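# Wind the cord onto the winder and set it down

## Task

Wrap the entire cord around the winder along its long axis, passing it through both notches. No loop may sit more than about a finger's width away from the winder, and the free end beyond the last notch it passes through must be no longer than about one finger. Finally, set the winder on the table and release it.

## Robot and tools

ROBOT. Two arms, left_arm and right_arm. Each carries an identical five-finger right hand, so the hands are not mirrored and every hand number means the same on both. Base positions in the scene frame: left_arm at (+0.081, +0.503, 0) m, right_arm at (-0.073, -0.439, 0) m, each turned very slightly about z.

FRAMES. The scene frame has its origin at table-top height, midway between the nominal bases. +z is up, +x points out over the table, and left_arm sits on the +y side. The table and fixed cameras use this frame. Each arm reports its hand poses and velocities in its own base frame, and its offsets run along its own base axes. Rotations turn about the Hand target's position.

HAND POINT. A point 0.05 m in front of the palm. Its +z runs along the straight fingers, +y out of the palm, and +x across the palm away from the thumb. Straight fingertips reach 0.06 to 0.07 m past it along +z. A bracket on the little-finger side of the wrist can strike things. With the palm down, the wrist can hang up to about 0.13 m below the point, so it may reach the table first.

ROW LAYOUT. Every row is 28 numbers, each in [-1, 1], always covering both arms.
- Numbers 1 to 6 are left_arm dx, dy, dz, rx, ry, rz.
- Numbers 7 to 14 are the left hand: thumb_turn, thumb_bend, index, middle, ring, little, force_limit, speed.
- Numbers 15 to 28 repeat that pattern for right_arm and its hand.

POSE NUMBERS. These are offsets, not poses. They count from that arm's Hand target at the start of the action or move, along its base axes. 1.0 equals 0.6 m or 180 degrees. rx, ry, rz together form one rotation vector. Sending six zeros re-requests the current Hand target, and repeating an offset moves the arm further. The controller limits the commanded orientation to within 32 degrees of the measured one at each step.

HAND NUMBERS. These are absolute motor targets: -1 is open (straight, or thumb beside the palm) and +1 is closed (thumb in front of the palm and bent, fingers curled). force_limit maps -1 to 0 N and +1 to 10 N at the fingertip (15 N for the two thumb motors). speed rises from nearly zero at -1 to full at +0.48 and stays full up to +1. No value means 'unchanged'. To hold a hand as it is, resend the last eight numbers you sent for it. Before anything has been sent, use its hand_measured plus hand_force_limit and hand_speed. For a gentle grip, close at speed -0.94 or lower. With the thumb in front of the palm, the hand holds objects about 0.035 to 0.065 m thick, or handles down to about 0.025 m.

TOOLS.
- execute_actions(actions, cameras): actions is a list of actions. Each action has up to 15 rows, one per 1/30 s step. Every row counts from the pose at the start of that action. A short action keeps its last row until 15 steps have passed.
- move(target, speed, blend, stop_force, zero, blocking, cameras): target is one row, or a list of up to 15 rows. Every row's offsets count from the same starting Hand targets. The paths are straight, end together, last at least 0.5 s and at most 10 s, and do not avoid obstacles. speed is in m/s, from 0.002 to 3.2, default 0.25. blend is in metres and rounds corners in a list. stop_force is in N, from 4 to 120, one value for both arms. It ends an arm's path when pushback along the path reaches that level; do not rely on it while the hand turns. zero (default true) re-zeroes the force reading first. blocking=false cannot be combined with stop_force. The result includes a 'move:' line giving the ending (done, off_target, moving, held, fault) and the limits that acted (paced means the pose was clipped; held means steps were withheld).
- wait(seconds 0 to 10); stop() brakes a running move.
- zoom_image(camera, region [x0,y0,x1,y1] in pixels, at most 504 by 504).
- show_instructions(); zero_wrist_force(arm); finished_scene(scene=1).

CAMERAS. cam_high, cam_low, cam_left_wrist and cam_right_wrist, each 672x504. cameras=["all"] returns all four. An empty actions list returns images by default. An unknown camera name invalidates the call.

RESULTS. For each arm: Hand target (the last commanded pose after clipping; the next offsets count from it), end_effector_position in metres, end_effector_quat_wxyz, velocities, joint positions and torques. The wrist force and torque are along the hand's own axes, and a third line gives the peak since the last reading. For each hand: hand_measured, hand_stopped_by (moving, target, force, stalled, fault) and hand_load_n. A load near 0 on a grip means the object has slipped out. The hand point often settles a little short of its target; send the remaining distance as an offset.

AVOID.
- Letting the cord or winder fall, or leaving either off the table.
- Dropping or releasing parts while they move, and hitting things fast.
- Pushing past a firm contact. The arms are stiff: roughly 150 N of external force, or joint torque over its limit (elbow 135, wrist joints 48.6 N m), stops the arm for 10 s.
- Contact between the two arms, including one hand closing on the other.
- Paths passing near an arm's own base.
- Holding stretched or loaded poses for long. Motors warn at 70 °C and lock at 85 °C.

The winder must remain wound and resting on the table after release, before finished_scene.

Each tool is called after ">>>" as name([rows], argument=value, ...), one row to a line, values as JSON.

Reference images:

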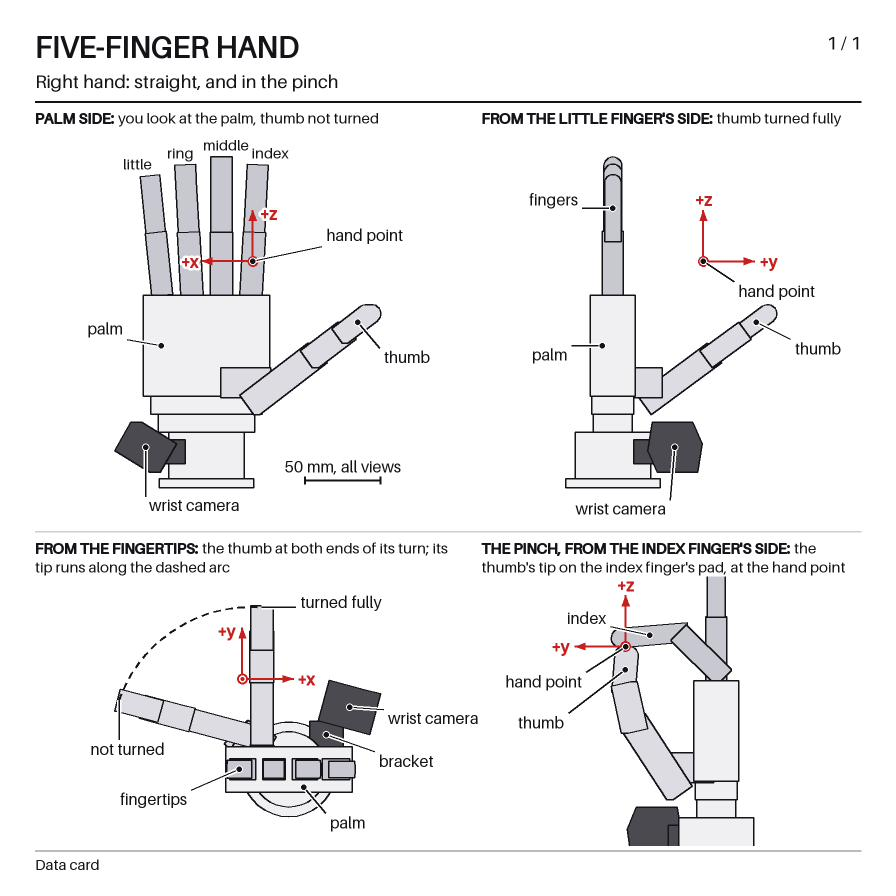

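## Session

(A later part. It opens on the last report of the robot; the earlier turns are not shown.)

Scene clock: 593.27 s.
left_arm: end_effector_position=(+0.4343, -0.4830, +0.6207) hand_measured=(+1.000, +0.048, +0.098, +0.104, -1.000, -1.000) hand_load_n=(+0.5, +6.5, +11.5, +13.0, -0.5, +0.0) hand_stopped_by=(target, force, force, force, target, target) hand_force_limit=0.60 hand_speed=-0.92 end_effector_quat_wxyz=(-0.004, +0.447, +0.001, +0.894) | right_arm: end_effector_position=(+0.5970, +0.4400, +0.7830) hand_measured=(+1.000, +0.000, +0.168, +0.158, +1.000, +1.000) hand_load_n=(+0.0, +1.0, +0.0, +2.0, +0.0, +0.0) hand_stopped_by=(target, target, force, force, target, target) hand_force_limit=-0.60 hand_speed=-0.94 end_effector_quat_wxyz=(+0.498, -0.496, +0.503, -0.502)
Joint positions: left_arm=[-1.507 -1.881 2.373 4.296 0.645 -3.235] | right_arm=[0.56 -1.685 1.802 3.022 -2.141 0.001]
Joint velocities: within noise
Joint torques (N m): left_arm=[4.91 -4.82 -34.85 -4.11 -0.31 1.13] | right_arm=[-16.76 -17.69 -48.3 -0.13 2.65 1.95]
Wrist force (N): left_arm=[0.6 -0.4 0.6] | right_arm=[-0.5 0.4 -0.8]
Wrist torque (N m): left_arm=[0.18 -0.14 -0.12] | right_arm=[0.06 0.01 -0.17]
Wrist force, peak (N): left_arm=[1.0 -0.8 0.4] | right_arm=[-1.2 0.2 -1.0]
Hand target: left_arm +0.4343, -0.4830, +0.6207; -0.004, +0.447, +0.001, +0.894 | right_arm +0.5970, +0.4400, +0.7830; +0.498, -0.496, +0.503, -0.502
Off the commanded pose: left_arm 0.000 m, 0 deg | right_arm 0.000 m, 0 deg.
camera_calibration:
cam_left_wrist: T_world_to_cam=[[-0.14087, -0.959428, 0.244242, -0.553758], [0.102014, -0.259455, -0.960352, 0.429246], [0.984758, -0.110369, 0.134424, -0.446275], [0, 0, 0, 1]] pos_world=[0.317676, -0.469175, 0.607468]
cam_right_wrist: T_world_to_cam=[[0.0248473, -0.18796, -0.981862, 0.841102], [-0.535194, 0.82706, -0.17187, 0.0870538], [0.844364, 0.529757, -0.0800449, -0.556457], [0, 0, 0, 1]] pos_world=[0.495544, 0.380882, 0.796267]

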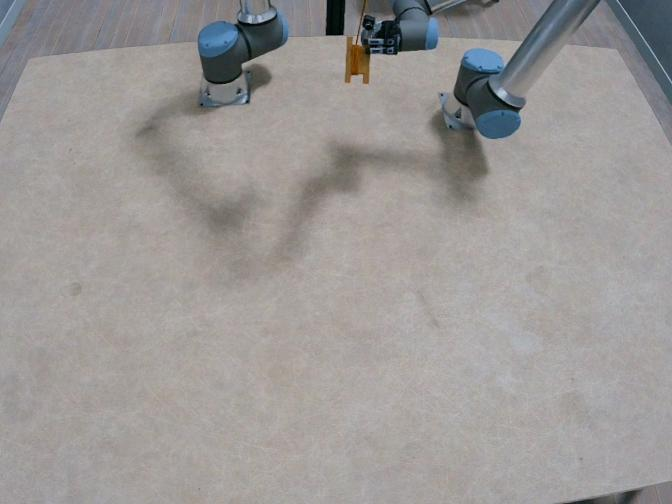

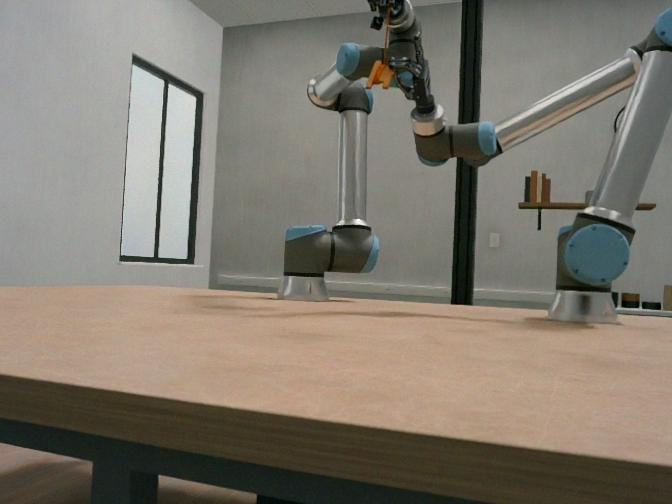

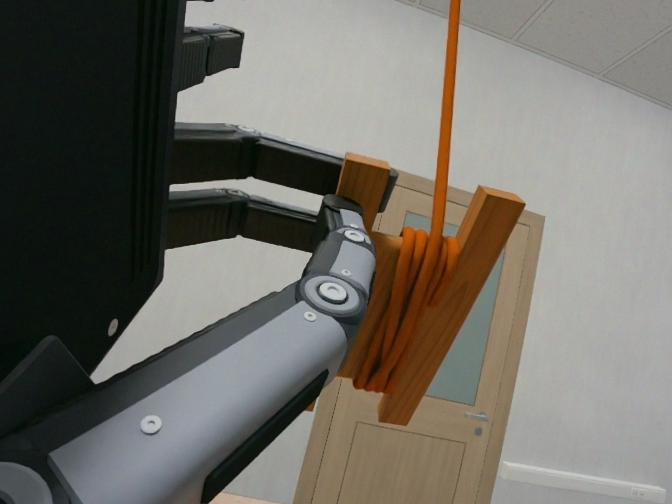

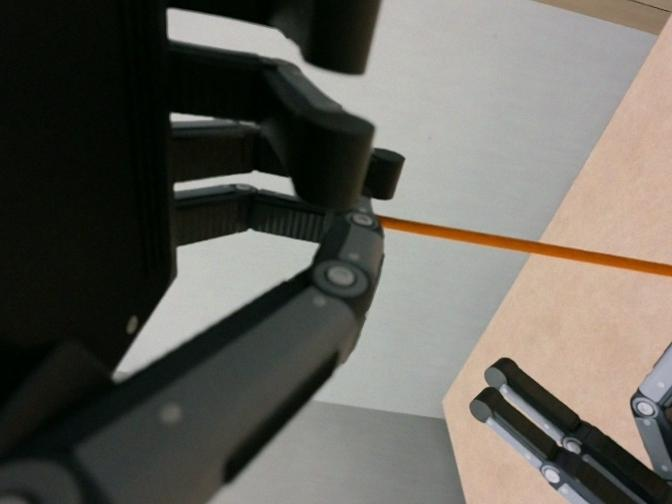

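>>> move([
  [0,0,0,0,0,0,1,0.08,0.8,0.8,-1,-1,0.6,-0.92, 0.0717,-0.0917,-0.055,0,0,0,1,0.0,0.62,0.62,1,1,-0.6,-0.94],
  [0,0,0,0,0,0,1,0.08,0.8,0.8,-1,-1,0.6,-0.92, 0.125,-0.125,-0.1217,0,0,0,1,0.0,0.62,0.62,1,1,-0.6,-0.94],
  [0,0,0,0,0,0,1,0.08,0.8,0.8,-1,-1,0.6,-0.92, 0.1383,-0.1583,-0.205,0,0,0,1,0.0,0.62,0.62,1,1,-0.6,-0.94],
], speed=0.12, blend=[0.015,0.015,0], cameras=["all"])

Scene clock: 595.70 s.
left_arm: end_effector_position=(+0.4343, -0.4830, +0.6207) hand_measured=(+1.000, +0.048, +0.098, +0.104, -1.000, -1.000) hand_load_n=(+1.0, +6.5, +11.0, +13.5, +0.0, +0.0) hand_stopped_by=(target, force, force, force, target, target) hand_force_limit=0.60 hand_speed=-0.92 end_effector_quat_wxyz=(-0.004, +0.447, +0.001, +0.894) | right_arm: end_effector_position=(+0.6800, +0.3451, +0.6602) hand_measured=(+1.000, +0.000, +0.212, +0.158, +1.000, +1.000) hand_load_n=(-1.0, +0.0, +2.0, +2.0, +0.0, +0.0) hand_stopped_by=(target, target, force, force, target, target) hand_force_limit=-0.60 hand_speed=-0.94 end_effector_quat_wxyz=(+0.498, -0.496, +0.503, -0.502)
Joint positions: left_arm=[-1.507 -1.881 2.373 4.296 0.645 -3.235] | right_arm=[0.314 -1.65 1.991 2.798 -1.895 0.002]
Joint torques (N m): left_arm=[7.65 -4.46 -35.4 -4.14 -0.62 0.9] | right_arm=[-15.12 -19.08 -32.85 -4.11 2.82 -1.81]
Wrist force (N): left_arm=[0.6 -0.1 0.4] | right_arm=[-0.8 0.2 -1.1]
Wrist torque (N m): left_arm=[0.24 -0.14 -0.09] | right_arm=[0.08 0.05 -0.19]
Wrist force, peak (N): left_arm=[0.6 -0.8 0.7] | right_arm=[-1.5 -0.3 -1.8]
Hand target: left_arm +0.4343, -0.4830, +0.6207; -0.004, +0.447, +0.001, +0.894 | right_arm +0.6800, +0.3450, +0.6600; +0.498, -0.496, +0.503, -0.502
Off the commanded pose: left_arm 0.000 m, 0 deg | right_arm 0.000 m, 0 deg.
move: done
camera_calibration:
cam_left_wrist: T_world_to_cam=[[-0.14087, -0.959428, 0.244242, -0.553758], [0.102014, -0.259455, -0.960352, 0.429246], [0.984758, -0.110369, 0.134424, -0.446275], [0, 0, 0, 1]] pos_world=[0.317676, -0.469175, 0.607468]
cam_right_wrist: T_world_to_cam=[[0.0247949, -0.187879, -0.981879, 0.70065], [-0.535195, 0.827079, -0.171774, 0.188735], [0.844364, 0.529756, -0.0800446, -0.586011], [0, 0, 0, 1]] pos_world=[0.578444, 0.285982, 0.673466]

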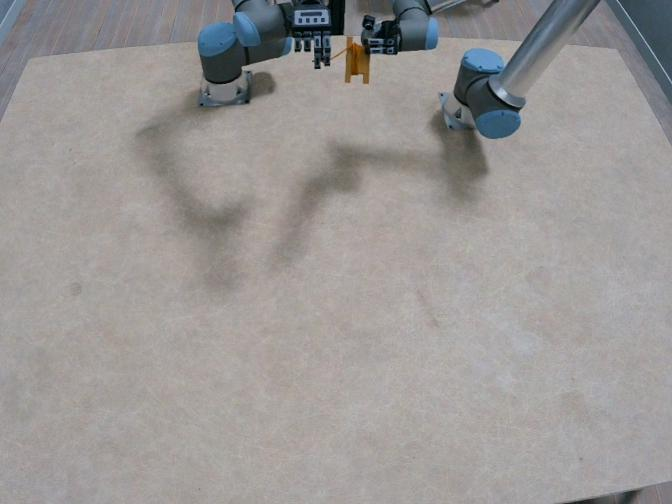

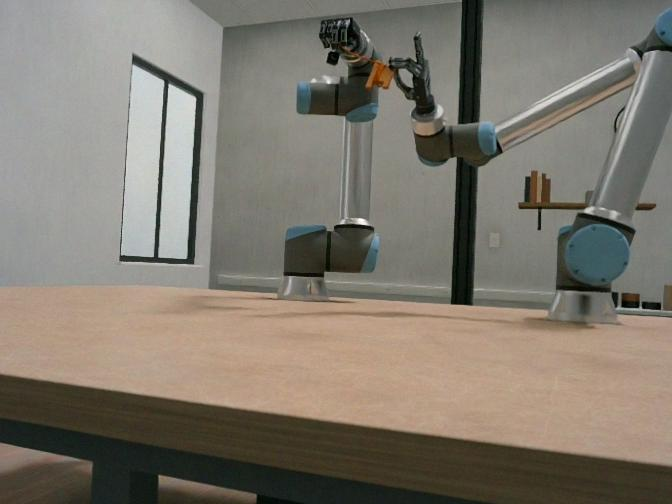

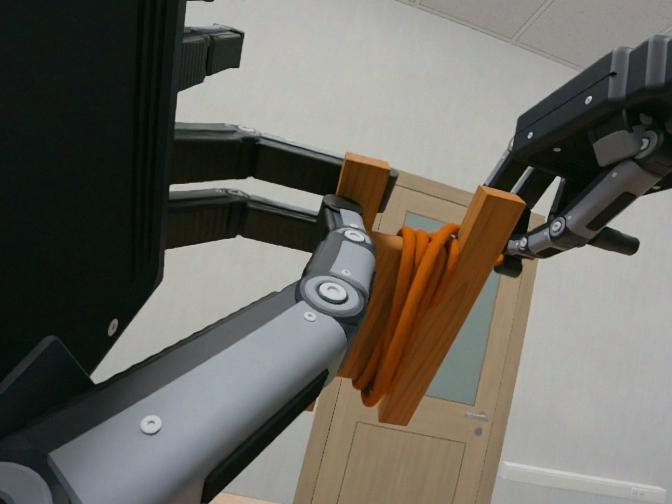

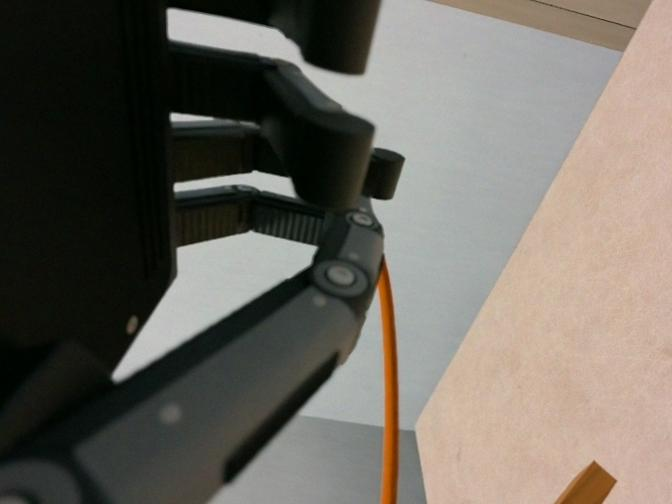

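>>> zoom_image(camera="cam_high", region=[290, 10, 410, 100])

>>> zoom_image(camera="cam_left_wrist", region=[330, 130, 560, 440])

Scaled by 4.200 from the camera's 672x504 image, which has a finer 960x720 frame.

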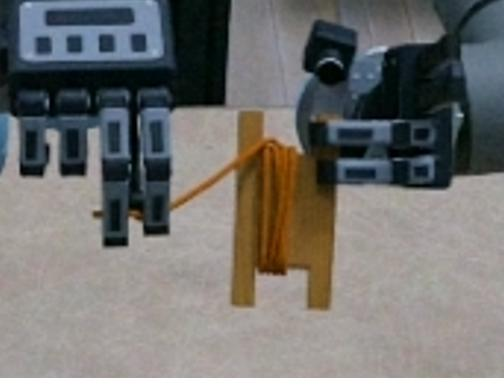

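Scaled by 1.626 from the camera's 672x504 image, which has a finer 960x720 frame.

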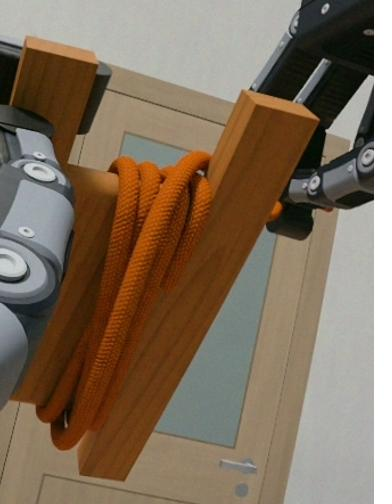

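>>> move(target=[0,0,0,0,0,0,1,0.08,0.8,0.8,-1,-1,0.6,-0.92, 0.02,0,-0.0667,0.4496,-0.2596,0.2596,1,0.0,0.62,0.62,1,1,-0.6,-0.94], speed=0.5, cameras=["all"])

Scene clock: 598.77 s.
left_arm: end_effector_position=(+0.4343, -0.4830, +0.6207) hand_measured=(+1.000, +0.048, +0.098, +0.104, -1.000, -1.000) hand_load_n=(+1.0, +6.0, +11.0, +13.5, +0.0, +0.0) hand_stopped_by=(target, force, force, force, target, target) hand_force_limit=0.60 hand_speed=-0.92 end_effector_quat_wxyz=(-0.004, +0.447, +0.001, +0.894) | right_arm: end_effector_position=(+0.6920, +0.3450, +0.6200) hand_measured=(+1.000, +0.000, +0.212, +0.158, +1.000, +1.000) hand_load_n=(-0.5, +0.0, +2.0, +2.0, +0.0, +0.0) hand_stopped_by=(target, target, force, force, target, target) hand_force_limit=-0.60 hand_speed=-0.94 end_effector_quat_wxyz=(+0.965, +0.001, +0.264, +0.001)
Joint positions: left_arm=[-1.507 -1.881 2.373 4.296 0.645 -3.235] | right_arm=[0.184 -1.034 1.792 1.339 -1.665 1.414]
Joint torques (N m): left_arm=[6.54 -7.4 -35.11 -4.41 -0.26 1.13] | right_arm=[10.6 -56.02 -32.66 0.55 -3.6 1.52]
Wrist force (N): left_arm=[0.2 -0.3 0.3] | right_arm=[-0.4 -1.7 -3.6]
Wrist torque (N m): left_arm=[0.22 -0.10 -0.12] | right_arm=[0.05 0.06 0.00]
Wrist force, peak (N): left_arm=[1.0 -0.9 0.3] | right_arm=[-0.4 -1.7 -3.6]
Hand target: left_arm +0.4343, -0.4830, +0.6207; -0.004, +0.447, +0.001, +0.894 | right_arm +0.6920, +0.3450, +0.6200; +0.965, +0.001, +0.264, +0.001
Off the commanded pose: left_arm 0.000 m, 0 deg | right_arm 0.000 m, 0 deg.
move: done
camera_calibration:
cam_left_wrist: T_world_to_cam=[[-0.14087, -0.959428, 0.244242, -0.553758], [0.102014, -0.259455, -0.960352, 0.429246], [0.984758, -0.110369, 0.134424, -0.446275], [0, 0, 0, 1]] pos_world=[0.317676, -0.469175, 0.607468]
cam_right_wrist: T_world_to_cam=[[0.17532, 0.981803, -0.0729802, -0.410321], [-0.983837, 0.171974, -0.0498928, 0.649275], [-0.0364342, 0.0805478, 0.996085, -0.502033], [0, 0, 0, 1]] pos_world=[0.692427, 0.331633, 0.502516]

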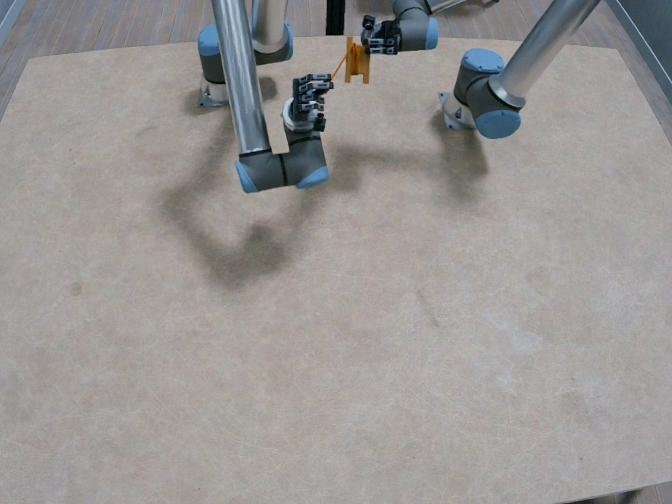

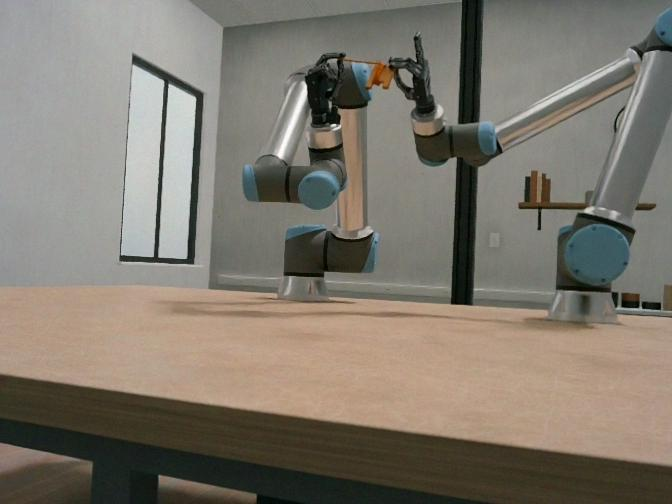

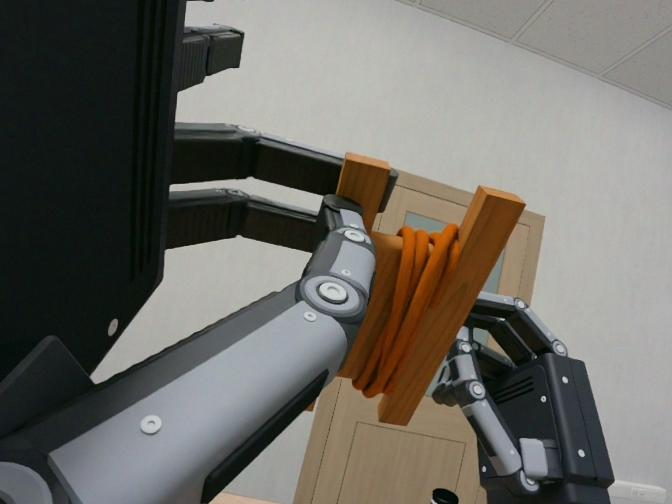

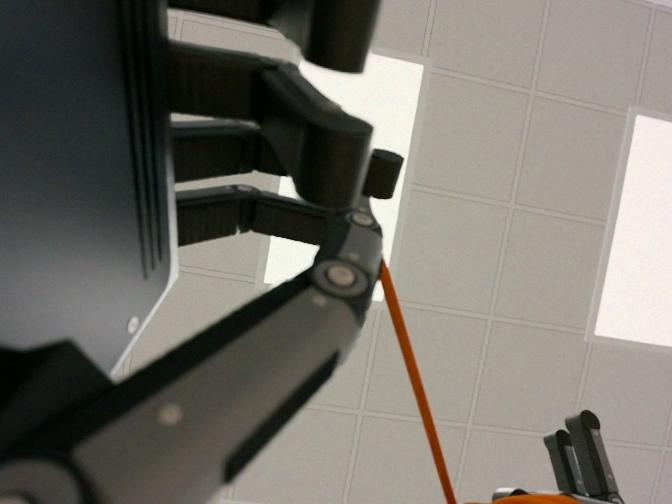

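>>> move([
  [0,0,0,0,0,0,1,0.08,0.8,0.8,-1,-1,0.6,-0.92, 0.0083,0.0583,-0.0333,0,0,0,1,0.0,0.62,0.62,1,1,-0.6,-0.94],
  [0,0,0,0,0,0,1,0.08,0.8,0.8,-1,-1,0.6,-0.92, 0.005,0.1167,-0.0667,0,0.05,0,1,0.0,0.62,0.62,1,1,-0.6,-0.94],
], speed=0.12, blend=[0.01,0], cameras=["cam_high","cam_left_wrist","cam_right_wrist"])

>>> zoom_image(camera="cam_high", region=[290, 20, 410, 110])

Scene clock: 600.63 s.
left_arm: end_effector_position=(+0.4343, -0.4830, +0.6207) hand_measured=(+1.000, +0.048, +0.098, +0.104, -1.000, -1.000) hand_load_n=(+1.0, +6.5, +11.5, +13.5, +0.0, +0.0) hand_stopped_by=(target, force, force, force, target, target) hand_force_limit=0.60 hand_speed=-0.92 end_effector_quat_wxyz=(-0.004, +0.447, +0.001, +0.894) | right_arm: end_effector_position=(+0.6950, +0.4149, +0.5800) hand_measured=(+1.000, +0.000, +0.212, +0.158, +1.000, +1.000) hand_load_n=(-1.0, +0.0, +2.0, +2.5, +0.0, +0.0) hand_stopped_by=(target, target, force, force, target, target) hand_force_limit=-0.60 hand_speed=-0.94 end_effector_quat_wxyz=(+0.941, +0.001, +0.338, +0.001)
Joint positions: left_arm=[-1.507 -1.881 2.373 4.296 0.645 -3.235] | right_arm=[0.305 -0.998 1.813 1.423 -1.765 1.335]
Joint torques (N m): left_arm=[6.27 -5.49 -34.94 -4.31 -0.24 1.11] | right_arm=[9 -78.5 -19.29 3.18 -3.22 -2.54]
Wrist force (N): left_arm=[0.9 -0.1 0.3] | right_arm=[-0.1 -1.7 -3.3]
Wrist torque (N m): left_arm=[0.25 -0.20 -0.07] | right_arm=[0.06 0.01 0.25]
Wrist force, peak (N): left_arm=[0.8 -0.6 0.7] | right_arm=[0.2 -1.7 -3.9]
Hand target: left_arm +0.4343, -0.4830, +0.6207; -0.004, +0.447, +0.001, +0.894 | right_arm +0.6950, +0.4150, +0.5800; +0.941, +0.001, +0.339, +0.001
Off the commanded pose: left_arm 0.000 m, 0 deg | right_arm 0.000 m, 0 deg.
move: done
camera_calibration:
cam_left_wrist: T_world_to_cam=[[-0.14087, -0.959428, 0.244242, -0.553758], [0.102014, -0.259455, -0.960352, 0.429246], [0.984758, -0.110369, 0.134424, -0.446275], [0, 0, 0, 1]] pos_world=[0.317676, -0.469175, 0.607468]
cam_right_wrist: T_world_to_cam=[[0.16178, 0.98186, -0.0988812, -0.458019], [-0.979615, 0.171881, 0.103976, 0.546062], [0.119085, 0.0800444, 0.989652, -0.571931], [0, 0, 0, 1]] pos_world=[0.677138, 0.401633, 0.463946]
Images, in order (width x height): cam_high 672x504, cam_left_wrist 672x504, cam_right_wrist 672x504.

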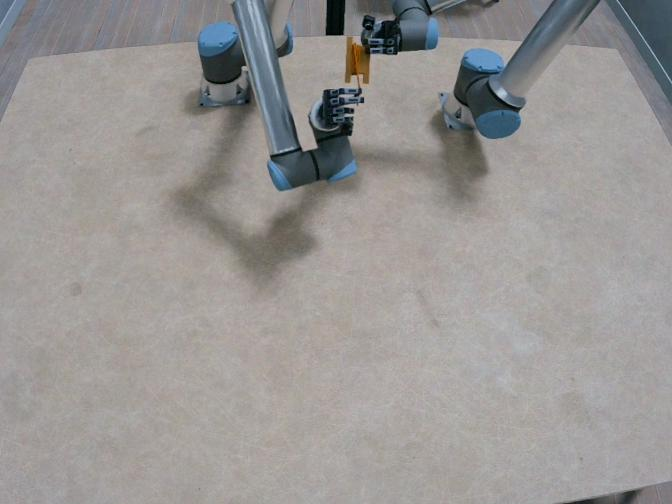

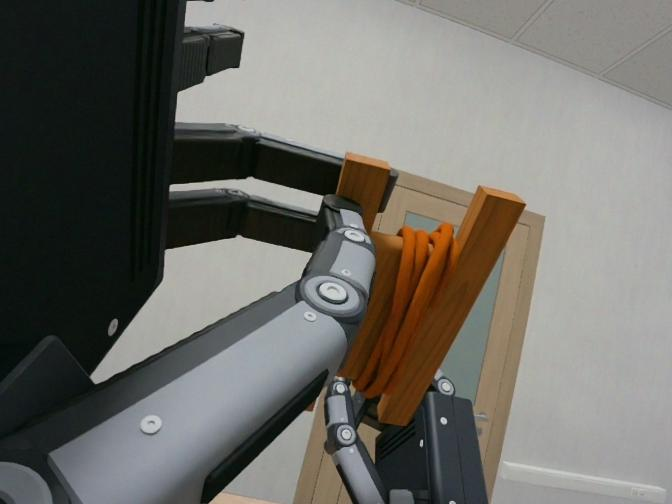

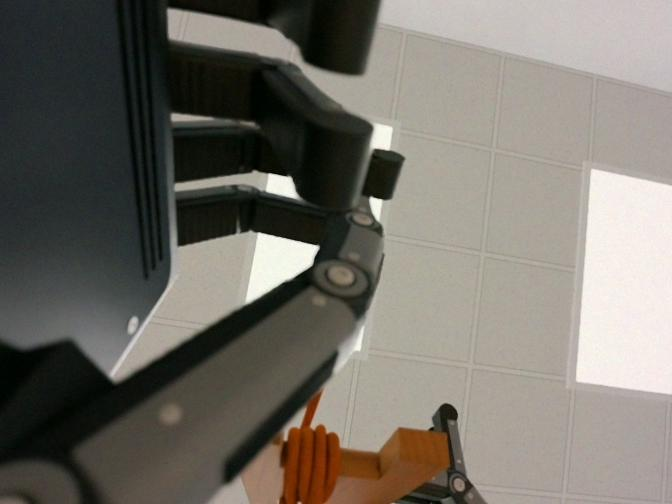

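Scaled by 4.200 from the camera's 672x504 image, which has a finer 960x720 frame.

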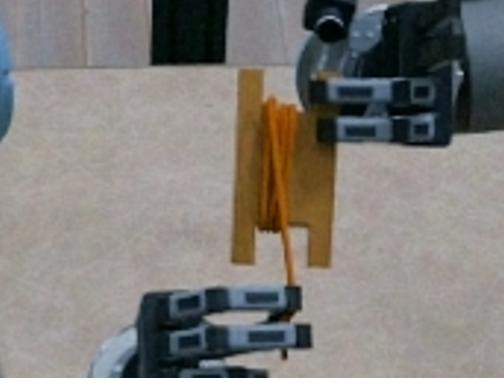

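>>> move([
  [0,0,0,0,0,0,1,0.08,0.8,0.8,-1,-1,0.6,-0.92, -0.0467,0.0067,-0.0667,0,0.078,0,1,0.0,0.62,0.62,1,1,-0.6,-0.94],
  [0,0,0,0,0,0,1,0.08,0.8,0.8,-1,-1,0.6,-0.92, -0.0833,0.0,-0.0833,0,0.168,0,1,0.0,0.62,0.62,1,1,-0.6,-0.94],
], speed=0.12, blend=[0.01,0], cameras=["cam_high","cam_left_wrist","cam_right_wrist"])

>>> zoom_image(camera="cam_high", region=[290, 20, 410, 110])

>>> zoom_image(camera="cam_right_wrist", region=[200, 300, 504, 504])

Scene clock: 603.70 s.
left_arm: end_effector_position=(+0.4343, -0.4830, +0.6207) hand_measured=(+1.000, +0.048, +0.098, +0.104, -1.000, -1.000) hand_load_n=(+0.5, +5.5, +10.5, +14.0, -0.5, -0.5) hand_stopped_by=(target, force, force, force, target, target) hand_force_limit=0.60 hand_speed=-0.92 end_effector_quat_wxyz=(-0.004, +0.447, +0.001, +0.894) | right_arm: end_effector_position=(+0.6451, +0.4150, +0.5300) hand_measured=(+1.000, +0.000, +0.212, +0.158, +1.000, +1.000) hand_load_n=(-0.5, +0.0, +2.5, +2.0, +0.0, +0.0) hand_stopped_by=(target, target, force, force, target, target) hand_force_limit=-0.60 hand_speed=-0.94 end_effector_quat_wxyz=(+0.820, +0.002, +0.572, +0.000)
Joint positions: left_arm=[-1.507 -1.881 2.373 4.296 0.645 -3.235] | right_arm=[0.391 -1.217 2.147 1.833 -1.939 1.432]
Joint torques (N m): left_arm=[7.25 -3.92 -35.07 -4.59 -0.47 1] | right_arm=[10.65 -62.97 -18.14 1.15 -2.95 1.64]
Wrist force (N): left_arm=[0.1 -0.6 0.2] | right_arm=[0.3 -1.8 -2.3]
Wrist torque (N m): left_arm=[0.15 -0.17 -0.09] | right_arm=[0.02 -0.08 0.09]
Wrist force, peak (N): left_arm=[0.1 -0.9 0.3] | right_arm=[-0.2 -2.1 -3.5]
Hand target: left_arm +0.4343, -0.4830, +0.6207; -0.004, +0.447, +0.001, +0.894 | right_arm +0.6450, +0.4150, +0.5300; +0.820, +0.002, +0.572, +0.000
Off the commanded pose: left_arm 0.000 m, 0 deg | right_arm 0.000 m, 0 deg.
move: done
camera_calibration:
cam_left_wrist: T_world_to_cam=[[-0.14087, -0.959428, 0.244242, -0.553758], [0.102014, -0.259455, -0.960352, 0.429246], [0.984758, -0.110369, 0.134424, -0.446275], [0, 0, 0, 1]] pos_world=[0.317676, -0.469175, 0.607468]
cam_right_wrist: T_world_to_cam=[[0.0899918, 0.981869, -0.166837, -0.372657], [-0.793842, 0.171876, 0.583329, 0.128454], [0.601428, 0.0799474, 0.794917, -0.724373], [0, 0, 0, 1]] pos_world=[0.571167, 0.401733, 0.438712]
Images, in order (width x height): cam_high 672x504, cam_left_wrist 672x504, cam_right_wrist 672x504.

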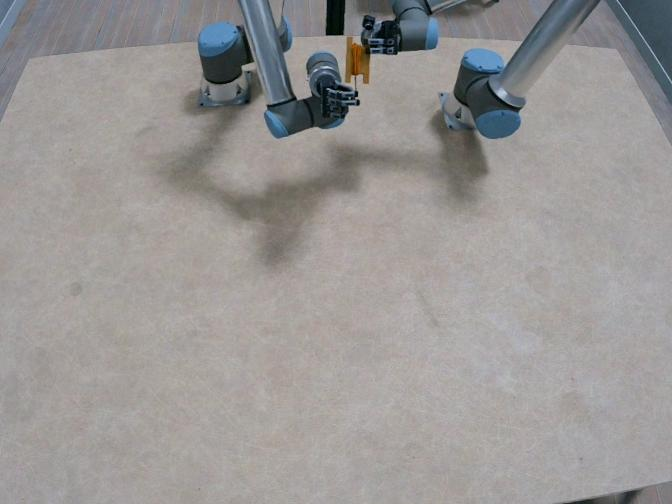

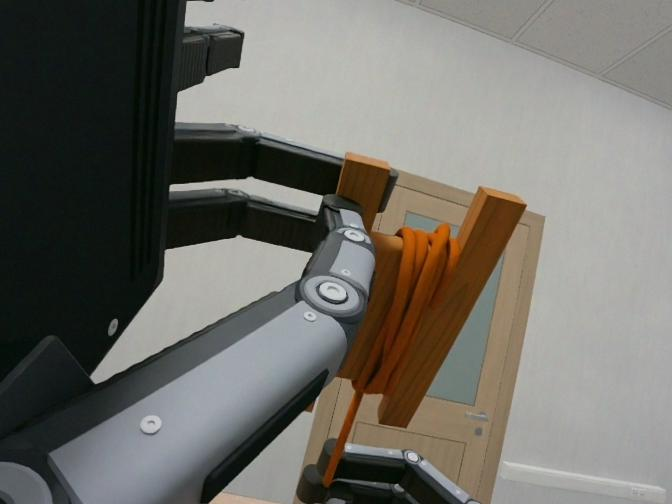

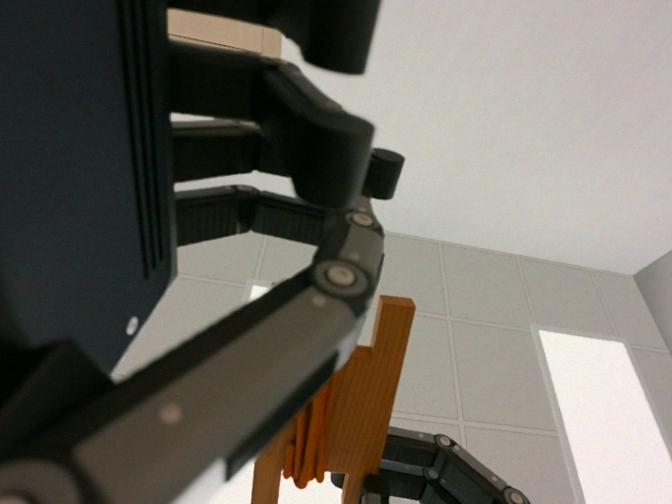

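Scaled by 4.200 from the camera's 672x504 image, which has a finer 960x720 frame.

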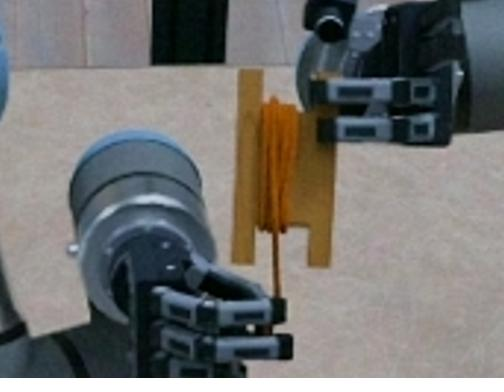

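Scaled by 1.658 from the camera's 672x504 image, which has a finer 960x720 frame.

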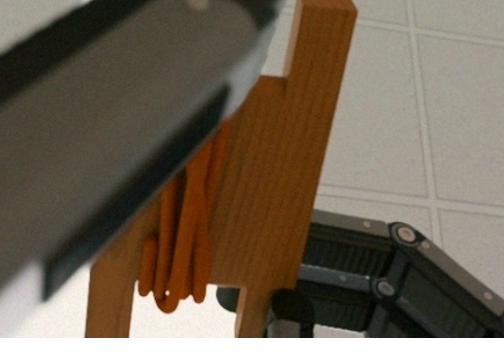

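>>> move([
  [0,0,0,0,0,0,1,0.08,0.8,0.8,-1,-1,0.6,-0.92, 0,0,0,0,0,0,1,0.0,-0.25,-0.25,1,1,-0.6,-0.85],
  [0,0,0,0,0,0,1,0.08,0.8,0.8,-1,-1,0.6,-0.92, -0.0333,-0.2,-0.0833,0,0,0,1,0.0,-0.25,-0.25,1,1,-0.6,-0.85],
], speed=0.12, cameras=["all"])

>>> zoom_image(camera="cam_high", region=[290, 20, 410, 110])

>>> zoom_image(camera="cam_left_wrist", region=[280, 180, 530, 500])

Scene clock: 607.10 s.
left_arm: end_effector_position=(+0.4343, -0.4830, +0.6207) hand_measured=(+1.000, +0.048, +0.098, +0.104, -1.000, -1.000) hand_load_n=(+1.0, +6.0, +11.5, +13.5, +0.0, +0.0) hand_stopped_by=(target, force, force, force, target, target) hand_force_limit=0.60 hand_speed=-0.92 end_effector_quat_wxyz=(-0.004, +0.447, +0.001, +0.894) | right_arm: end_effector_position=(+0.6251, +0.2952, +0.4801) hand_measured=(+1.000, +0.000, -0.250, -0.250, +1.000, +1.000) hand_load_n=(+0.0, +0.0, +0.0, +0.0, +0.0, +0.0) hand_stopped_by=(target, target, target, target, target, target) hand_force_limit=-0.60 hand_speed=-0.85 end_effector_quat_wxyz=(+0.820, +0.002, +0.572, +0.000)
Joint positions: left_arm=[-1.507 -1.881 2.373 4.296 0.645 -3.235] | right_arm=[0.153 -1.231 2.342 1.676 -1.716 1.52]
Joint torques (N m): left_arm=[6.6 -4.83 -35.78 -3.93 -0.45 1.15] | right_arm=[-20.81 -30.9 -11.27 -2.16 2.82 1.95]
Wrist force (N): left_arm=[0.4 -0.6 0.3] | right_arm=[1.0 -1.3 -2.2]
Wrist torque (N m): left_arm=[0.16 -0.12 -0.13] | right_arm=[0.08 -0.11 0.12]
Wrist force, peak (N): left_arm=[1.0 -0.4 0.7] | right_arm=[1.3 -2.2 -2.4]
Hand target: left_arm +0.4343, -0.4830, +0.6207; -0.004, +0.447, +0.001, +0.894 | right_arm +0.6251, +0.2950, +0.4800; +0.820, +0.002, +0.572, +0.000
Off the commanded pose: left_arm 0.000 m, 0 deg | right_arm 0.000 m, 0 deg.
move: done
camera_calibration:
cam_left_wrist: T_world_to_cam=[[-0.14087, -0.959428, 0.244242, -0.553758], [0.102014, -0.259455, -0.960352, 0.429246], [0.984758, -0.110369, 0.134424, -0.446275], [0, 0, 0, 1]] pos_world=[0.317676, -0.469175, 0.607468]
cam_right_wrist: T_world_to_cam=[[0.0899299, 0.98187, -0.166866, -0.261509], [-0.793632, 0.171873, 0.583617, 0.162049], [0.601716, 0.0799455, 0.794699, -0.663173], [0, 0, 0, 1]] pos_world=[0.551166, 0.281933, 0.388812]

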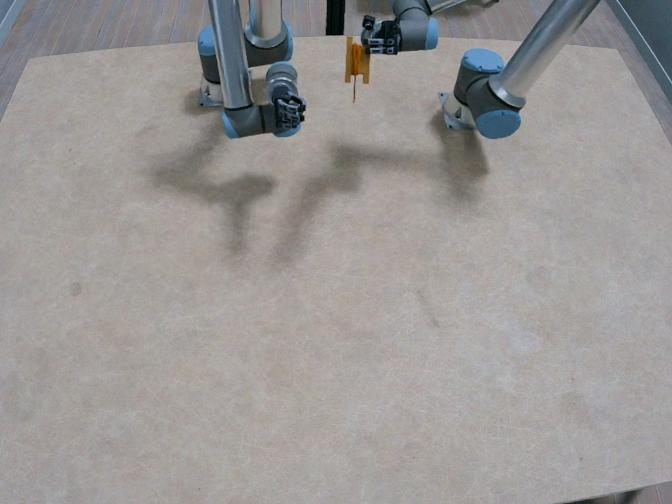

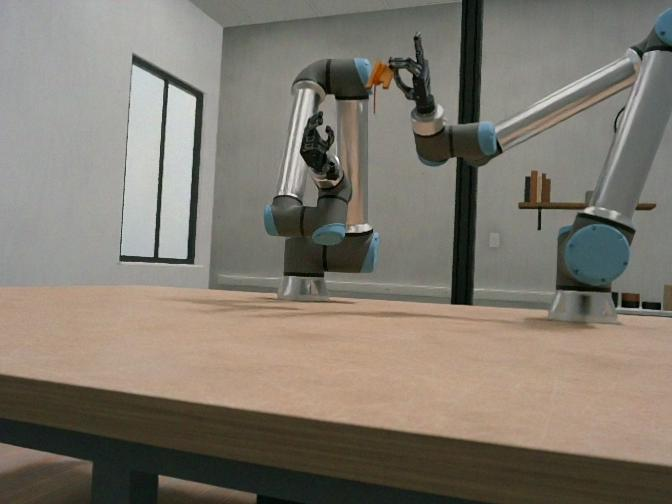

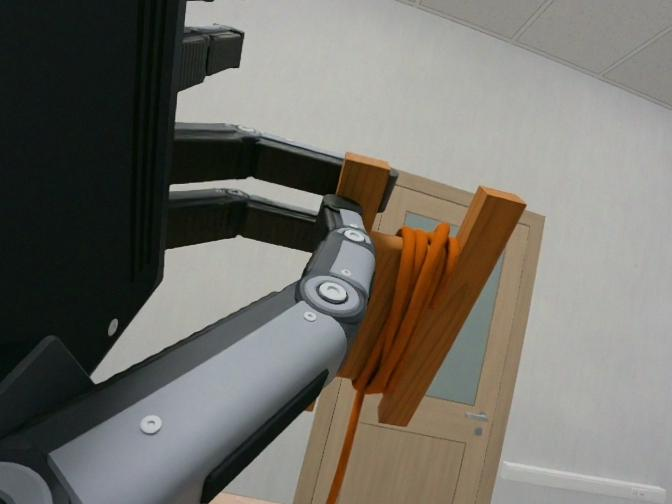

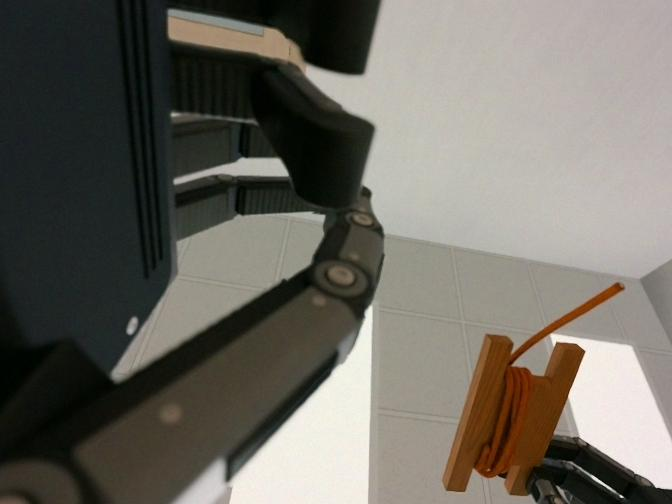

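Scaled by 4.200 from the camera's 672x504 image, which has a finer 960x720 frame.

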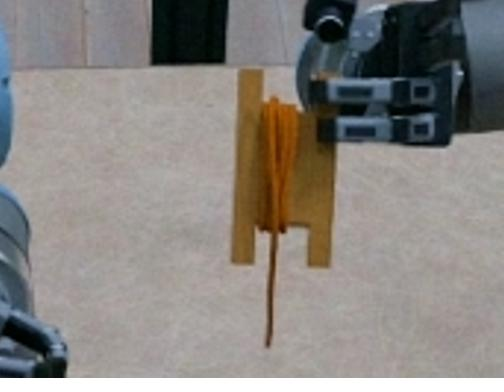

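Scaled by 1.575 from the camera's 672x504 image, which has a finer 960x720 frame.

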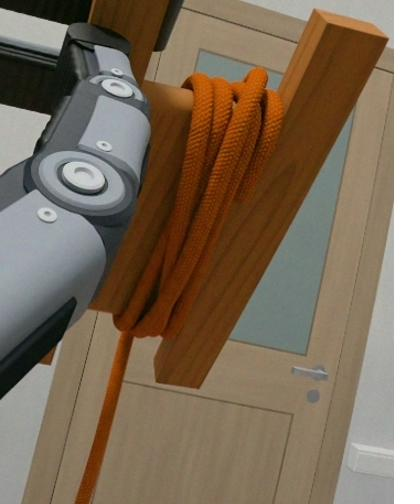

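>>> zoom_image(camera="cam_right_wrist", region=[430, 260, 650, 504])

Scaled by 2.066 from the camera's 672x504 image, which has a finer 960x720 frame.

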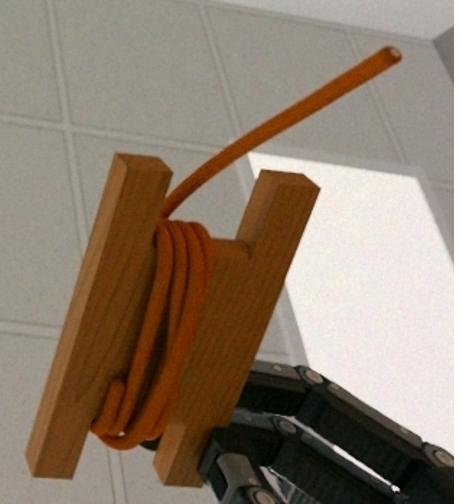

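>>> move(target=[0,0,0,0,0,0,1,0.08,0.8,0.8,-1,-1,0.6,-0.92, 0,-0.05,-0.12,0,0,0,1,0.0,-0.25,-0.25,1,1,-0.6,-0.85], speed=0.15, cameras=["cam_right_wrist"])

>>> zoom_image(camera="cam_right_wrist", region=[400, 240, 650, 504])

Scene clock: 608.97 s.
left_arm: end_effector_position=(+0.4343, -0.4830, +0.6207) hand_measured=(+1.000, +0.048, +0.098, +0.104, -1.000, -1.000) hand_load_n=(+1.0, +6.0, +11.0, +13.5, +0.0, +0.0) hand_stopped_by=(target, force, force, force, target, target) hand_force_limit=0.60 hand_speed=-0.92 end_effector_quat_wxyz=(-0.004, +0.447, +0.001, +0.894) | right_arm: end_effector_position=(+0.6251, +0.2651, +0.4081) hand_measured=(+1.000, +0.000, -0.250, -0.250, +1.000, +1.000) hand_load_n=(+0.0, +0.0, +0.0, +0.0, +0.0, +0.0) hand_stopped_by=(target, target, target, target, target, target) hand_force_limit=-0.60 hand_speed=-0.85 end_effector_quat_wxyz=(+0.820, +0.002, +0.572, +0.000)
Joint positions: left_arm=[-1.507 -1.881 2.373 4.296 0.645 -3.235] | right_arm=[0.08 -1.089 2.381 1.497 -1.648 1.546]
Joint torques (N m): left_arm=[7.52 -6.69 -35.33 -4.31 -0.26 1.36] | right_arm=[-17.6 -34.14 -5.31 -2.37 2.6 1.65]
Wrist force (N): left_arm=[0.5 -0.6 0.3] | right_arm=[0.6 -1.5 -2.4]
Wrist torque (N m): left_arm=[0.16 -0.13 -0.12] | right_arm=[0.07 -0.02 0.09]
Wrist force, peak (N): left_arm=[1.1 -0.3 0.4] | right_arm=[1.4 -2.2 -2.7]
Hand target: left_arm +0.4343, -0.4830, +0.6207; -0.004, +0.447, +0.001, +0.894 | right_arm +0.6251, +0.2650, +0.4080; +0.820, +0.002, +0.572, +0.000
Off the commanded pose: left_arm 0.000 m, 0 deg | right_arm 0.000 m, 0 deg.
move: done
camera_calibration:
cam_right_wrist: T_world_to_cam=[[0.0899372, 0.981868, -0.166871, -0.243873], [-0.793631, 0.171882, 0.583615, 0.209258], [0.601715, 0.0799455, 0.794699, -0.603541], [0, 0, 0, 1]] pos_world=[0.551166, 0.251733, 0.316812]
Images, in order (width x height): cam_right_wrist 672x504.

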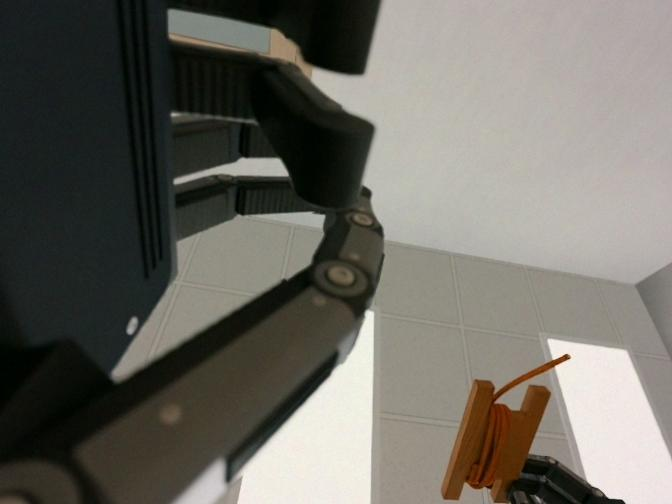

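Scaled by 1.909 from the camera's 672x504 image, which has a finer 960x720 frame.

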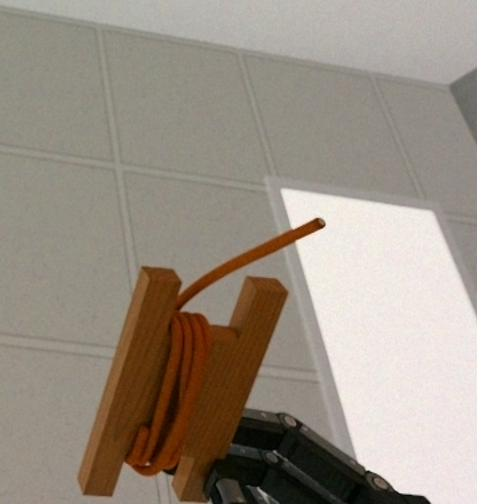

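>>> move([
  [0,0,0,0,0,0,1,0.08,0.8,0.8,-1,-1,0.6,-0.92, 0.125,0,0.07,0,-0.045,0,1,-0.9,-0.4,-1,-0.4,-1,0.2,-0.3],
  [0,0,0,0,0,0,1,0.08,0.8,0.8,-1,-1,0.6,-0.92, 0.2915,0.025,0.32,0,-0.09,0,1,-0.9,-0.4,-1,-0.4,-1,0.2,-0.3],
], speed=0.25, blend=[0.03,0], cameras=["cam_high"])

Scene clock: 617.00 s.
left_arm: end_effector_position=(+0.4343, -0.4830, +0.6207) hand_measured=(+1.000, +0.048, +0.098, +0.104, -1.000, -1.000) hand_load_n=(+1.0, +5.5, +11.0, +13.5, +0.0, +0.0) hand_stopped_by=(target, force, force, force, target, target) hand_force_limit=0.60 hand_speed=-0.92 end_effector_quat_wxyz=(-0.004, +0.447, +0.001, +0.894) | right_arm: end_effector_position=(+0.7998, +0.2800, +0.5999) hand_measured=(+1.000, -0.900, -0.400, -1.000, -0.400, -1.000) hand_load_n=(-0.5, +0.0, +0.0, +0.0, +0.0, +0.0) hand_stopped_by=(target, target, target, target, target, target) hand_force_limit=0.20 hand_speed=-0.30 end_effector_quat_wxyz=(+0.892, +0.001, +0.451, +0.001)
Joint positions: left_arm=[-1.507 -1.881 2.373 4.296 0.645 -3.235] | right_arm=[0.076 -1.088 1.872 1.722 -1.634 1.528]
Joint torques (N m): left_arm=[8.89 -4.1 -34.89 -4.19 -0.07 1.22] | right_arm=[10.17 -49.67 -34.13 2.5 -3.27 -2.61]
Wrist force (N): left_arm=[0.5 -0.7 0.0] | right_arm=[0.6 -1.3 -2.6]
Wrist torque (N m): left_arm=[0.15 -0.13 -0.12] | right_arm=[0.10 -0.07 0.32]
Wrist force, peak (N): left_arm=[0.5 -1.0 0.4] | right_arm=[0.8 -1.7 -3.8]
Hand target: left_arm +0.4343, -0.4830, +0.6207; -0.004, +0.447, +0.001, +0.894 | right_arm +0.8000, +0.2800, +0.6000; +0.892, +0.001, +0.451, +0.001
Off the commanded pose: left_arm 0.000 m, 0 deg | right_arm 0.000 m, 0 deg.
move: done
Images, in order (width x height): cam_high 672x504.

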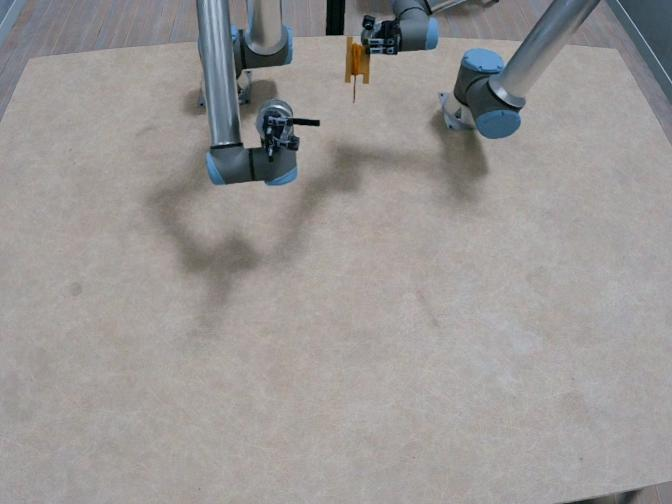

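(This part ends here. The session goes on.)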